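# Set the red cube beside the rightmost blue cube

## Task

Place the red cube on the table near whichever blue cube lies farther toward the robot's right (the -y side). That blue cube must not be moved, and at the end neither gripper may be touching either cube.

## Robot and tools

Robot: two arms, left_arm and right_arm, each with a two-finger parallel gripper and a wrist camera. The left arm sits on the +y side. The names do not match image sides. Base roots in the scene frame: left_arm at (-0.037, +0.271, +0.025) m, right_arm at (+0.017, -0.314, +0.014) m, both turned only slightly about z. A two-camera stand is fixed behind the arms. Loose objects may occasionally get nudged by outside forces.

Frames. Scene frame: origin at table-top height, halfway between the nominal bases; +x points out over the table, +z up, +y toward the left arm. Fixed cameras and the table use the scene frame. Each arm reports its hand pose, velocities, targets and wrist-camera pose in its own base frame. Motion offsets run along the axes of that arm's current Hand target. On the gripper, the fingers point along its +z axis and separate along its y axis. end_effector_position is the spot between the pads, roughly 1 cm short of the fingertips. Reported poses can be off by a few cm, more at long reach.

execute_actions(actions, cameras). actions is a list of actions. Each action is a table of up to 15 rows, one per 1/30 s step; a short table repeats its last row to fill 15 steps. Every row is one list of 14 numbers in [-1, 1] covering both arms: left_arm dx, dy, dz, rx, ry, rz, opening, then right_arm in the same order. The six pose numbers are an offset from that arm's Hand target as it was when the action began, not from the previous row. Scale: 1.0 equals 0.6 m or 180 degrees; rx, ry, rz form a single rotation vector. Because each new action starts from the current Hand target, sending the same offset twice moves twice as far. Six zeros re-command the current Hand target. opening is absolute, not an offset: +1 fully open (0.094 m), -1 closed. A 0 in the opening slot is a real command, so resend the present opening to keep a gripper unchanged. cameras: list of names, ["all"], or []; omitted means all images for an empty actions list, none otherwise. An empty actions list just reports state and images. An unknown camera name invalidates the call.

move(target, speed, blend, opening_speed, grip_force, blocking, cameras). target is one 14-number row laid out as above, or a list of up to 15 such rows. Every row is an offset from the same starting Hand targets (not chained), in the Hand target's axes, same 0.6 m / 180 degree scale; openings are absolute. Each gripper travels a straight line, all arms finishing together, at least 0.5 s and at most 10 s total (then it stops short). speed: m/s, 0.002 to 2.9, default 0.25, one value or one per target; rotation is capped at twice that in rad/s. blend: corner rounding radius in m for a list; 0 (default) stops at each point. opening_speed: finger rate per second on the -1..+1 scale, at least 0.2. grip_force: N per pad, 10 to 50, one value or one per arm; it persists, and lower values close slowly. blocking=false returns after about 0.5 s while the move continues. Paths do not avoid obstacles or the other arm. Grippers lag and overshoot more at speed, especially with a nearly straight arm. Do not route a path close to an arm's own base; go around it. The result adds a move: line giving the ending (done, off_target, moving, held, fault) and limits (paced = pose clipped, held = steps withheld). Unnamed arms are done, meaning within 10 mm and 2 degrees at rest; neither word proves contact or its absence.

wait(seconds): 0 to 10 s, arms keep their last command; a running move continues and may end it early. stop(): brakes the current move, needing some distance. zoom_image(camera, region): camera is one of cam_head_left, cam_head_right, cam_high, cam_low, cam_left_wrist, cam_right_wrist (all 896x504); region [x0, y0, x1, y1] in pixels from the top-left, at most 504 wide and 504 high, from the newest images only. read_manual(section): only "licences", no motion. finished_scene(scene): scene is the current scene's number; irreversible; call it alone and only once the goal holds.

Results: per arm end_effector_position (m) and end_effector_quat_wxyz in base frame; Hand target (last commanded pose after clipping, the base for next offsets); Tool commands; grip_measured (opening on the -1..+1 scale; empty reads up to about 2.5 mm wide; on a hard object a firm squeeze reads a few mm narrower than it); Joint positions (last value is finger opening in m); Joint velocities, possibly only reported as within noise; joint torques (include arm weight, offsets and noise; joints 1 to 3 wrap at ±28 N m). MOTOR HOT appears at 75 °C; at 90 °C an OVER-TEMPERATURE FAULT folds that arm away for the rest of the scene.

Control notes: commanded orientation is clipped to within 40 degrees of the measured one each step. Friction and weight can leave a gripper centimetres short of its target; waiting does not fix that, so send the remaining gap as a further offset. Tiny moves may not start. An arm blocked by something keeps pushing until commanded back away. To release, command an opening well above grip_measured.

Avoid: dropping the cube or letting go while it moves; fast contacts, slams and hard pushes; anything leaving the table; arms or grippers pressing or colliding with each other (the clearance check does not cover grippers or wrist cameras); a gripper closing on the other arm's fingers; wrist-camera cables touching objects; holding loads or stretching arms for long, which heats motors. Approach slowly near contact.

Each tool is called after "Request:" by a JSON object that holds its "name" and its "arguments", one argument or row to a line.

## Session

Request:
{"name": "execute_actions", "arguments": {
  "actions": []
}}

Scene clock: 0.00 s.
left_arm: end_effector_position=(+0.3993, -0.0016, +0.1059) grip_measured=+1.000 end_effector_quat_wxyz=(+0.600, -0.002, +0.800, +0.019) | right_arm: end_effector_position=(+0.3909, -0.0252, +0.1069) grip_measured=+1.000 end_effector_quat_wxyz=(+0.575, +0.082, +0.809, -0.086)
Joint positions: left_arm=[-0.037 1.549 0.348 0.918 -0.068 0.009 0.094] | right_arm=[0.071 1.484 0.375 0.763 0.304 0.06 0.094]
Joint velocities: within noise
Joint torques (N m): no reading
Heat: left arm: 30 °C; right arm: 25 °C.
Hand target: left_arm +0.4005, -0.0016, +0.1091; +0.603, -0.002, +0.798, +0.019 | right_arm +0.3913, -0.0254, +0.1078; +0.575, +0.083, +0.810, -0.087
Tool commands: left_gripper/opening=+1.0 right_gripper/opening=+1.0
camera_calibration:
cam_left_wrist: T_world_to_cam=[[0.0954381, -0.989932, -0.104528, -0.0141956], [-0.549484, 0.0351684, -0.834764, 0.340258], [0.830036, 0.137105, -0.540595, -0.170428], [0, 0, 0, 1]] pos_world=[0.329783, -0.00265254, 0.190419]
cam_right_wrist: T_world_to_cam=[[-0.197203, -0.980156, 0.020121, 0.0563012], [-0.577544, 0.0995658, -0.810265, 0.346181], [0.792183, -0.171407, -0.585718, -0.147331], [0, 0, 0, 1]] pos_world=[0.327751, -0.00453747, 0.193071]

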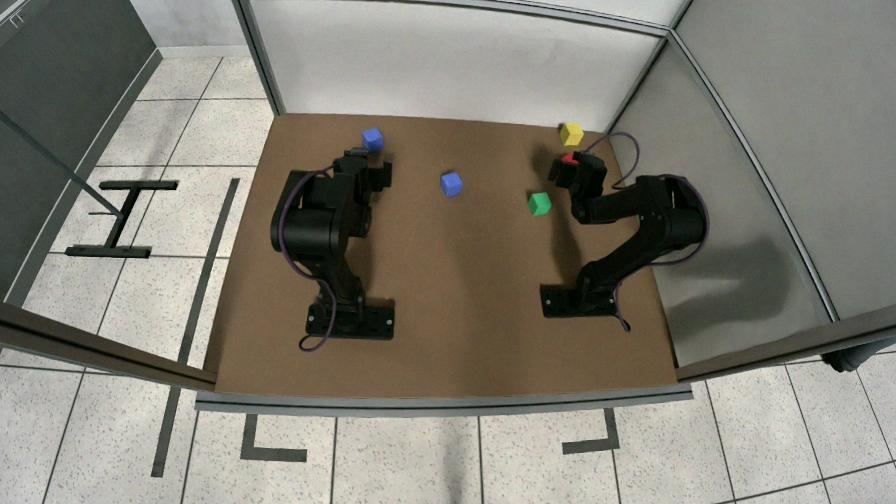

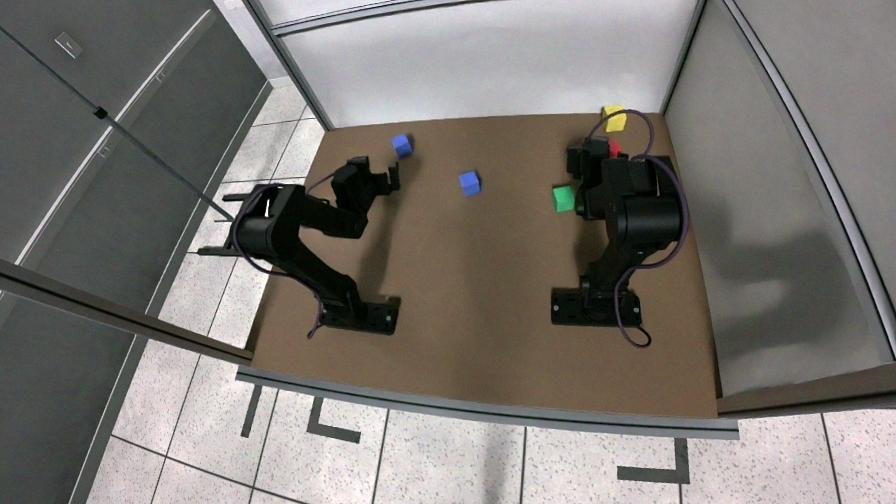

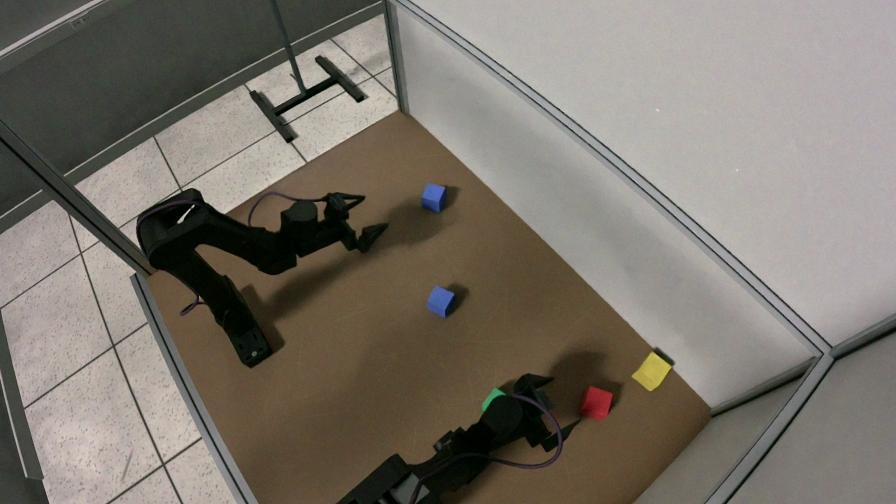

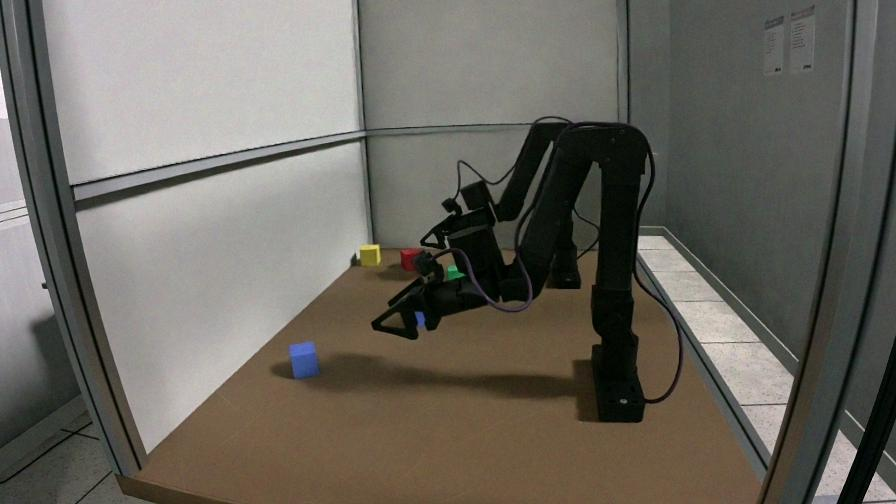

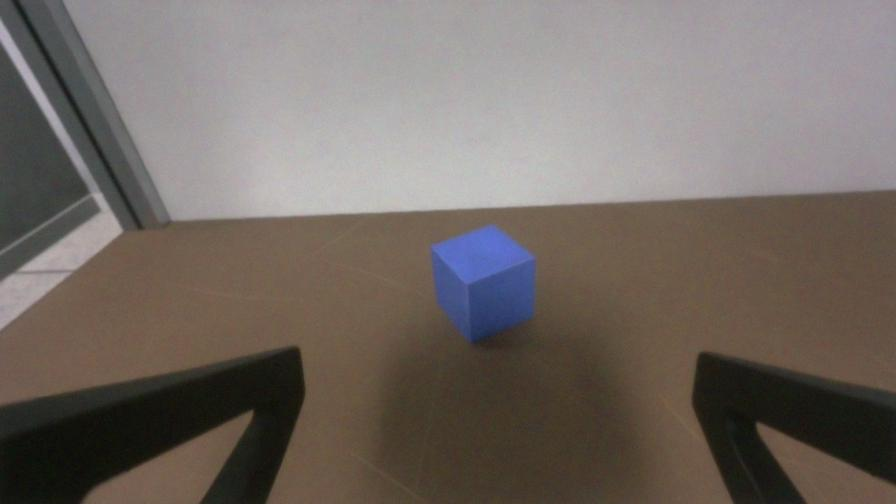

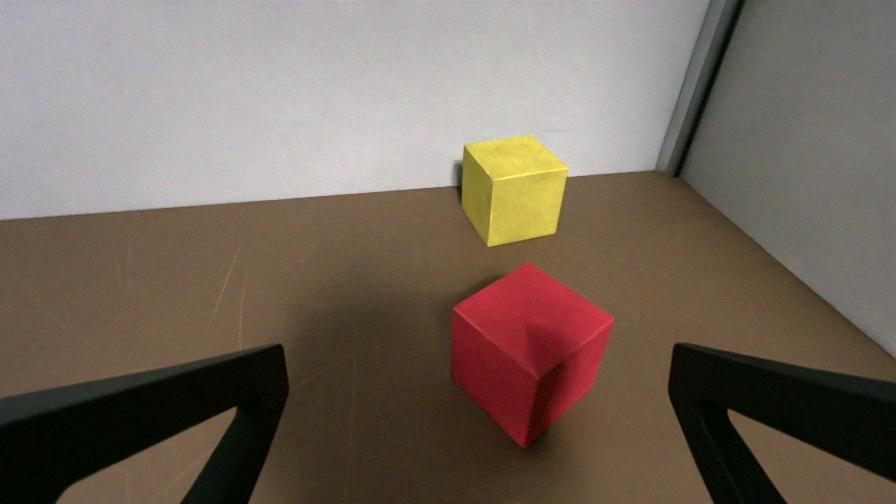

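Request:
{"name": "move", "arguments": {
  "target": [0,0,0,0,0,0,1,-0.0413,-0.1278,0.0867,-0.1973,0.2117,-0.1442,1],
  "speed": 0.5,
  "cameras": ["cam_right_wrist"]
}}

Scene clock: 35.50 s.
left_arm: end_effector_position=(+0.3993, -0.0016, +0.1059) grip_measured=+1.000 end_effector_quat_wxyz=(+0.600, -0.002, +0.800, +0.019) | right_arm: end_effector_position=(+0.4254, -0.1137, +0.1174) grip_measured=+1.000 end_effector_quat_wxyz=(+0.250, -0.240, +0.936, +0.061)
Joint positions: left_arm=[-0.037 1.549 0.348 0.918 -0.068 0.009 0.094] | right_arm=[-0.426 1.902 1.55 -0.882 -0.407 -0.858 0.094]
Joint torques (N m): left_arm=[0.06 -5.78 5.03 1.89 -0.03 0.02] | right_arm=[0.14 -8.18 8.17 0.45 -0.31 -0.14]
Heat: left arm: 31 °C; right arm: 29 °C.
Hand target: left_arm +0.4005, -0.0016, +0.1091; +0.603, -0.002, +0.798, +0.019 | right_arm +0.4291, -0.1131, +0.1180; +0.250, -0.246, +0.934, +0.066
Off the commanded pose: left_arm 0.003 m, 0 deg | right_arm 0.004 m, 1 deg.
move: done
camera_calibration:
cam_right_wrist: T_world_to_cam=[[0.488765, -0.871622, -0.0372127, -0.296554], [-0.853968, -0.469268, -0.224781, 0.367611], [0.178461, 0.141644, -0.973698, 0.158525], [0, 0, 0, 1]] pos_world=[0.430582, -0.108429, 0.225952]
Images, in order (width x height): cam_right_wrist 896x504.

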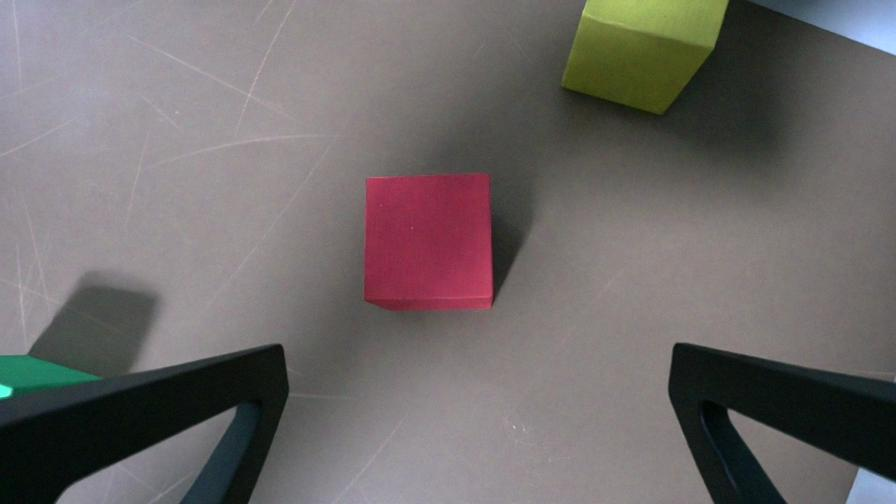

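Request:
{"name": "move", "arguments": {
  "target": [
    [0,0,0,0,0,0,1,0.006,0.0258,0.04,0,0,0,1],
    [0,0,0,0,0,0,1,0.006,0.0258,0.1967,0,0,0,1],
    [0,0,0,0,0,0,1,0.006,0.0258,0.1967,0,0,0,-0.1],
    [0,0,0,0,0,0,1,-0.0773,0.0258,0.0523,0,0,0,-0.1]
  ],
  "speed": 0.3,
  "blend": [0.01,0,0,0],
  "cameras": ["cam_right_wrist","cam_high"]
}}

Scene clock: 50.97 s.
left_arm: end_effector_position=(+0.3993, -0.0016, +0.1059) grip_measured=+1.000 end_effector_quat_wxyz=(+0.600, -0.002, +0.800, +0.019) | right_arm: end_effector_position=(+0.4680, -0.0725, +0.1047) grip_measured=+0.059 end_effector_quat_wxyz=(+0.242, -0.248, +0.936, +0.065)
Joint positions: left_arm=[-0.037 1.549 0.348 0.918 -0.068 0.009 0.094] | right_arm=[-0.29 2.014 1.659 -0.849 -0.359 -0.74 0.05]
Joint torques (N m): left_arm=[0.05 -5.78 5.01 1.89 -0.03 0.02] | right_arm=[-0.32 -11.48 7.27 0.53 -0.27 0.03]
Heat: left arm: 32 °C; right arm: 29 °C.
Hand target: left_arm +0.4005, -0.0016, +0.1091; +0.603, -0.002, +0.798, +0.019 | right_arm +0.4700, -0.0721, +0.1137; +0.250, -0.246, +0.934, +0.066
Off the commanded pose: left_arm 0.003 m, 0 deg | right_arm 0.009 m, 1 deg.
move: done
camera_calibration:
cam_right_wrist: T_world_to_cam=[[0.502922, -0.863215, -0.0439169, -0.287372], [-0.849357, -0.484153, -0.210211, 0.415776], [0.160195, 0.143021, -0.976669, 0.141791], [0, 0, 0, 1]] pos_world=[0.474954, -0.0670434, 0.213263]
Images, in order (width x height): cam_high 896x504, cam_right_wrist 896x504.

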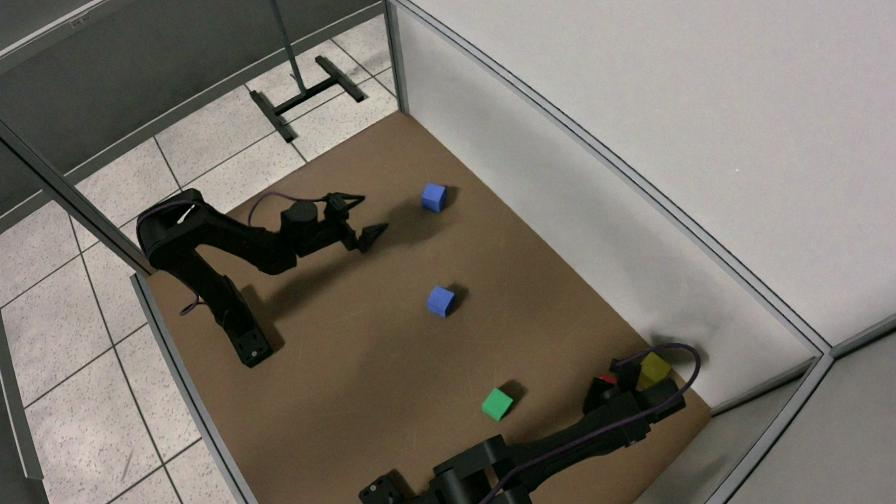

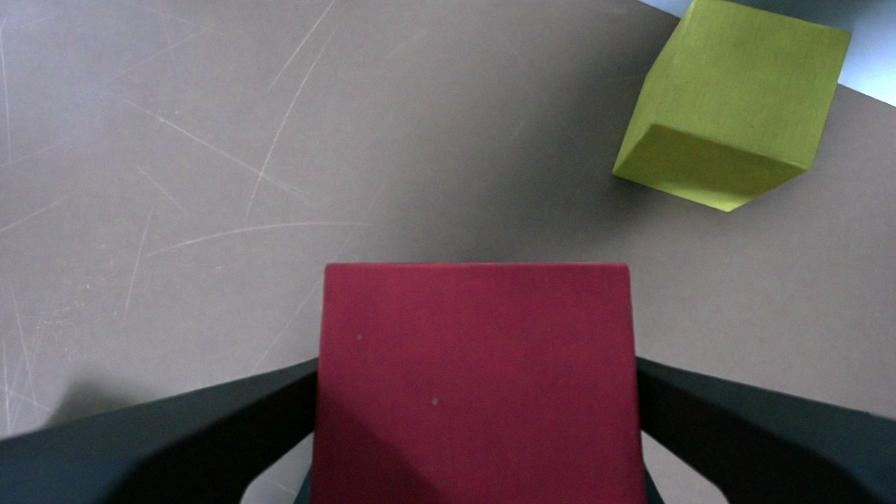

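Request:
{"name": "move", "arguments": {
  "target": [0,0,0,0,0,0,1,0.0253,0.6593,-0.0145,0,0,0,-0.1],
  "speed": 0.5,
  "cameras": ["cam_right_wrist","cam_high"]
}}

Scene clock: 59.07 s.
left_arm: end_effector_position=(+0.3993, -0.0016, +0.1059) grip_measured=+1.000 end_effector_quat_wxyz=(+0.600, -0.002, +0.800, +0.019) | right_arm: end_effector_position=(+0.2536, +0.2604, +0.1074) grip_measured=+0.059 end_effector_quat_wxyz=(+0.243, -0.268, +0.930, +0.065)
Joint positions: left_arm=[-0.037 1.549 0.348 0.918 -0.068 0.009 0.094] | right_arm=[0.875 1.496 1.037 -0.625 0.16 0.275 0.05]
Joint torques (N m): left_arm=[0.06 -5.78 5.01 1.89 -0.03 0.01] | right_arm=[-0.02 -4.98 8.43 0.8 0.18 0.4]
Heat: left arm: 32 °C; right arm: 30 °C.
Hand target: left_arm +0.4005, -0.0016, +0.1091; +0.603, -0.002, +0.798, +0.019 | right_arm +0.2599, +0.2635, +0.1139; +0.250, -0.246, +0.934, +0.066
Off the commanded pose: left_arm 0.003 m, 0 deg | right_arm 0.010 m, 3 deg.
move: off_target (right_arm)
camera_calibration:
cam_right_wrist: T_world_to_cam=[[0.53817, -0.842146, -0.0340941, 0.0925232], [-0.827182, -0.519982, -0.213048, 0.39938], [0.161689, 0.142858, -0.976447, 0.130689], [0, 0, 0, 1]] pos_world=[0.259436, 0.266918, 0.215853]
Images, in order (width x height): cam_high 896x504, cam_right_wrist 896x504.

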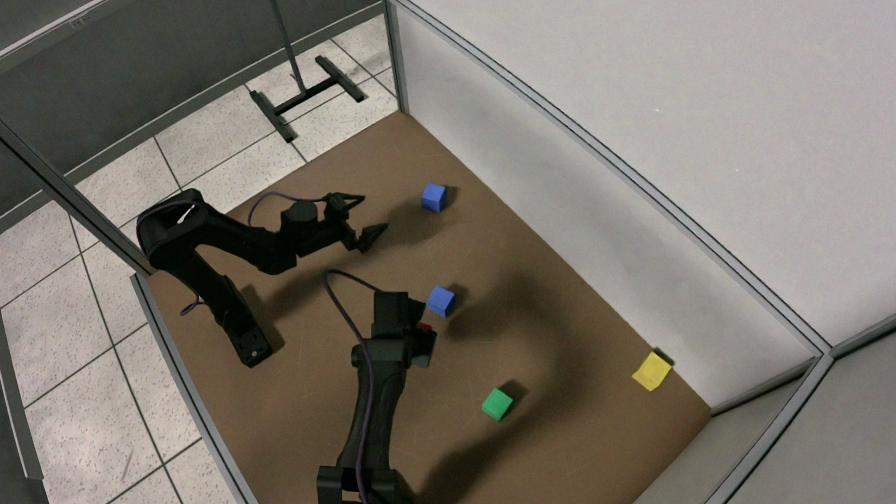

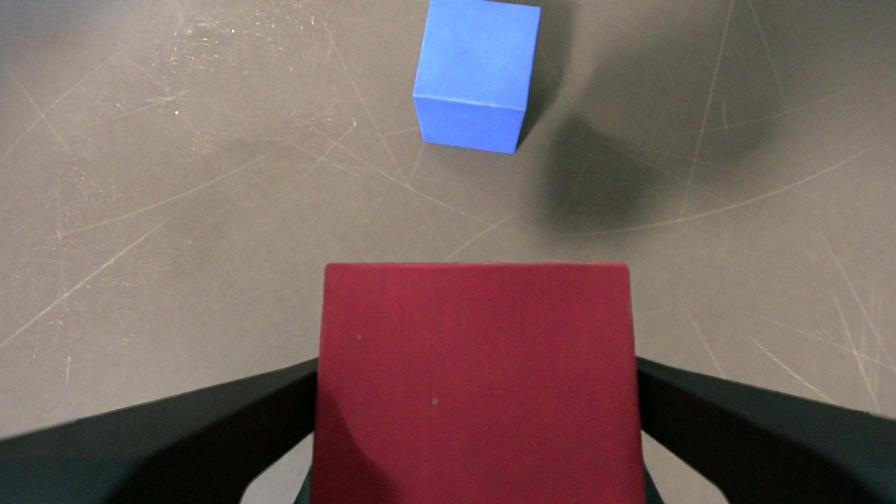

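Request:
{"name": "move", "arguments": {
  "target": [
    [0,0,0,0,0,0,1,-0.0392,0.0025,0.1497,0,0,0,-0.1],
    [0,0,0,0,0,0,1,-0.01,0.0025,0.2002,0,0,0,-0.1]
  ],
  "speed": [0.3,0.08],
  "blend": [0.01,0],
  "cameras": ["cam_right_wrist","cam_low"]
}}

Scene clock: 71.00 s.
left_arm: end_effector_position=(+0.3993, -0.0016, +0.1059) grip_measured=+1.000 end_effector_quat_wxyz=(+0.600, -0.002, +0.800, +0.019) | right_arm: end_effector_position=(+0.3174, +0.2981, +0.0208) grip_measured=+0.059 end_effector_quat_wxyz=(+0.255, -0.248, +0.932, +0.064)
Joint positions: left_arm=[-0.037 1.549 0.348 0.918 -0.068 0.009 0.094] | right_arm=[0.815 1.874 1.078 -0.264 0.154 0.254 0.05]
Joint torques (N m): left_arm=[0.06 -5.78 5.01 1.89 -0.04 0.02] | right_arm=[-0.2 -7.77 4.46 1.13 0 0.05]
Heat: left arm: 32 °C; right arm: 32 °C.
Hand target: left_arm +0.4005, -0.0016, +0.1091; +0.603, -0.002, +0.798, +0.019 | right_arm +0.3159, +0.2970, +0.0129; +0.250, -0.246, +0.934, +0.066
Off the commanded pose: left_arm 0.003 m, 0 deg | right_arm 0.008 m, 1 deg.
move: done
camera_calibration:
cam_right_wrist: T_world_to_cam=[[0.505468, -0.862081, -0.0363034, 0.103243], [-0.842831, -0.484297, -0.234717, 0.448096], [0.184764, 0.14924, -0.971386, 0.021129], [0, 0, 0, 1]] pos_world=[0.321579, 0.302862, 0.129448]
Images, in order (width x height): cam_low 896x504, cam_right_wrist 896x504.

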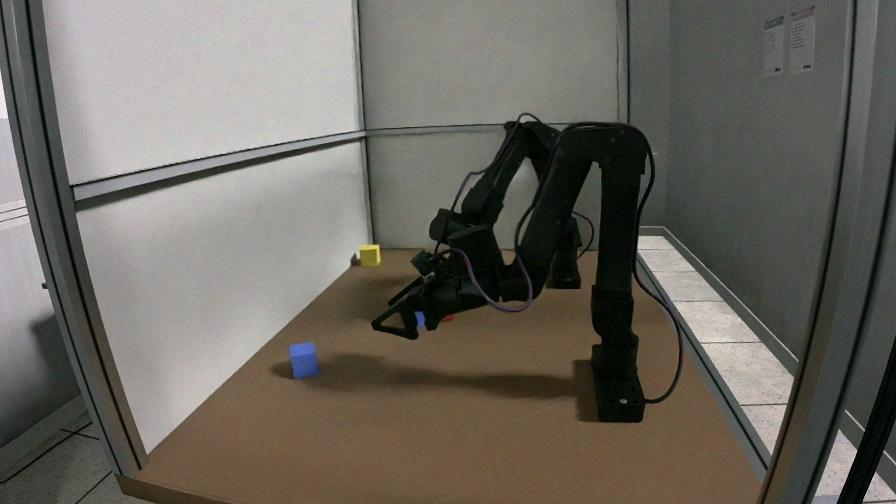

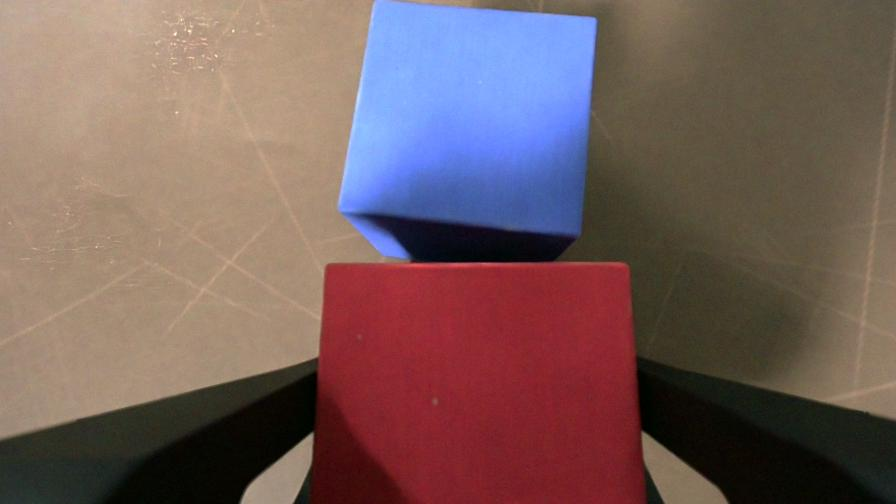

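Request:
{"name": "move", "arguments": {
  "target": [0,0,0,0,0,0,1,0.01,0,0.0173,0,0,0,-0.1],
  "speed": 0.06,
  "cameras": ["cam_right_wrist"]
}}

Scene clock: 81.07 s.
left_arm: end_effector_position=(+0.3993, -0.0016, +0.1059) grip_measured=+1.000 end_effector_quat_wxyz=(+0.600, -0.002, +0.800, +0.019) | right_arm: end_effector_position=(+0.3206, +0.3015, +0.0173) grip_measured=+0.059 end_effector_quat_wxyz=(+0.265, -0.247, +0.929, +0.071)
Joint positions: left_arm=[-0.037 1.549 0.348 0.918 -0.068 0.009 0.094] | right_arm=[0.815 1.885 1.062 -0.211 0.154 0.254 0.05]
Joint torques (N m): left_arm=[0.06 -5.76 5.01 1.89 -0.03 0.02] | right_arm=[-0.38 -6.69 4.07 1.13 -0.01 0.06]
Heat: left arm: 32 °C; right arm: 30 °C.
Hand target: left_arm +0.4005, -0.0016, +0.1091; +0.603, -0.002, +0.798, +0.019 | right_arm +0.3159, +0.2970, +0.0009; +0.250, -0.246, +0.934, +0.066
Off the commanded pose: left_arm 0.003 m, 0 deg | right_arm 0.018 m, 2 deg.
move: off_target (right_arm)
camera_calibration:
cam_right_wrist: T_world_to_cam=[[0.506434, -0.861187, -0.0433717, 0.104038], [-0.838279, -0.479931, -0.258756, 0.44927], [0.202022, 0.1674, -0.964969, 0.00557994], [0, 0, 0, 1]] pos_world=[0.322798, 0.304281, 0.126148]
Images, in order (width x height): cam_right_wrist 896x504.

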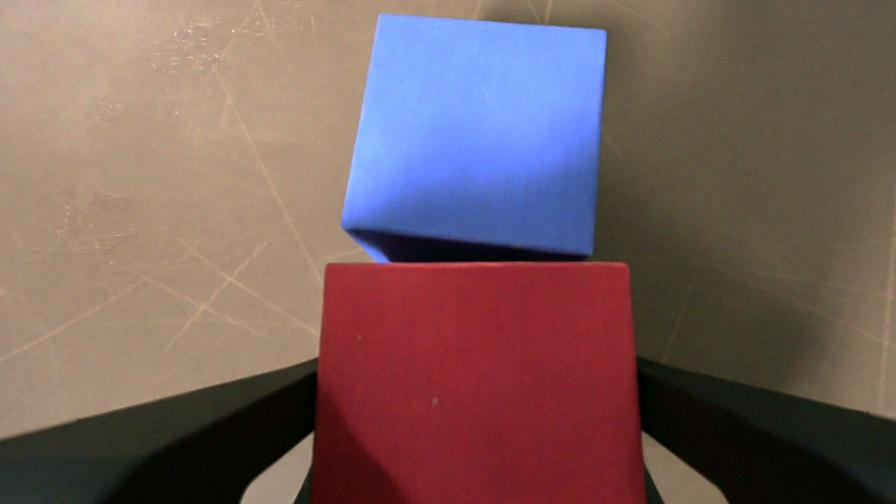

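Request:
{"name": "move", "arguments": {
  "target": [
    [0,0,0,0,0,0,1,-0.01,0,-0.0173,0,0,0,-0.1],
    [0,0,0,0,0,0,1,-0.01,0,-0.0173,0,0,0,0.7],
    [0,0,0,0,0,0,1,-0.01,0,-0.25,0,0,0,0.7]
  ],
  "speed": [0.1,0.1,0.3],
  "cameras": ["cam_right_wrist","cam_high"]
}}

Scene clock: 88.27 s.
left_arm: end_effector_position=(+0.3993, -0.0016, +0.1059) grip_measured=+1.000 end_effector_quat_wxyz=(+0.600, -0.002, +0.800, +0.019) | right_arm: end_effector_position=(+0.2531, +0.2615, +0.1256) grip_measured=+0.698 end_effector_quat_wxyz=(+0.244, -0.266, +0.931, +0.064)
Joint positions: left_arm=[-0.037 1.549 0.348 0.918 -0.068 0.009 0.094] | right_arm=[0.882 1.487 1.102 -0.702 0.167 0.284 0.08]
Joint torques (N m): left_arm=[0.08 -5.78 5.03 1.89 -0.03 0.02] | right_arm=[0.31 -6.61 8.01 0.73 0.16 0.41]
Heat: left arm: 32 °C; right arm: 29 °C.
Hand target: left_arm +0.4005, -0.0016, +0.1091; +0.603, -0.002, +0.798, +0.019 | right_arm +0.2554, +0.2626, +0.1339; +0.250, -0.246, +0.934, +0.066
Off the commanded pose: left_arm 0.003 m, 0 deg | right_arm 0.009 m, 2 deg.
move: done
camera_calibration:
cam_right_wrist: T_world_to_cam=[[0.533799, -0.845011, -0.0318707, 0.0958587], [-0.829657, -0.516068, -0.212941, 0.402977], [0.16349, 0.140109, -0.976545, 0.148775], [0, 0, 0, 1]] pos_world=[0.25884, 0.26812, 0.234151]
Images, in order (width x height): cam_high 896x504, cam_right_wrist 896x504.

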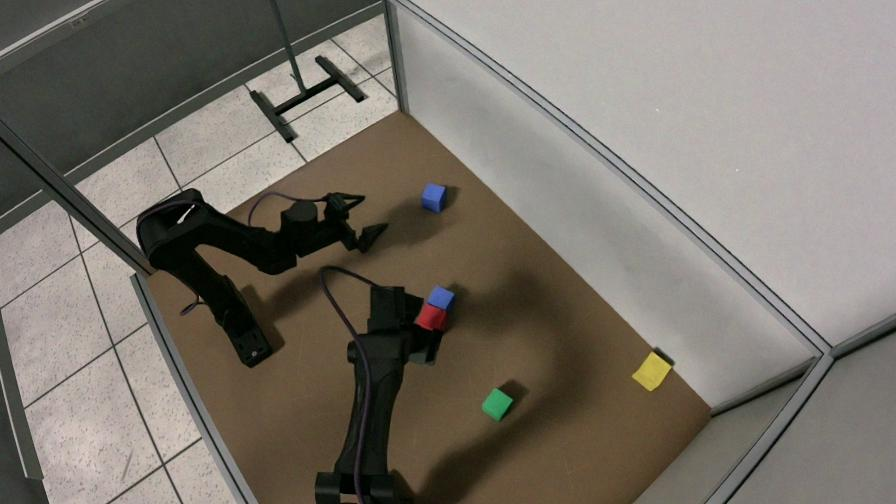

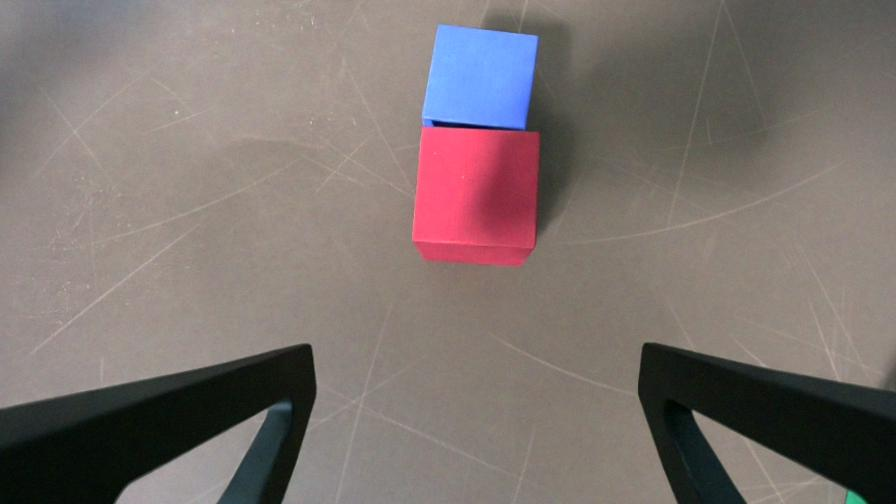

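Request:
{"name": "finished_scene", "arguments": {
  "scene": 2
}}

The scene is finished: the task was done.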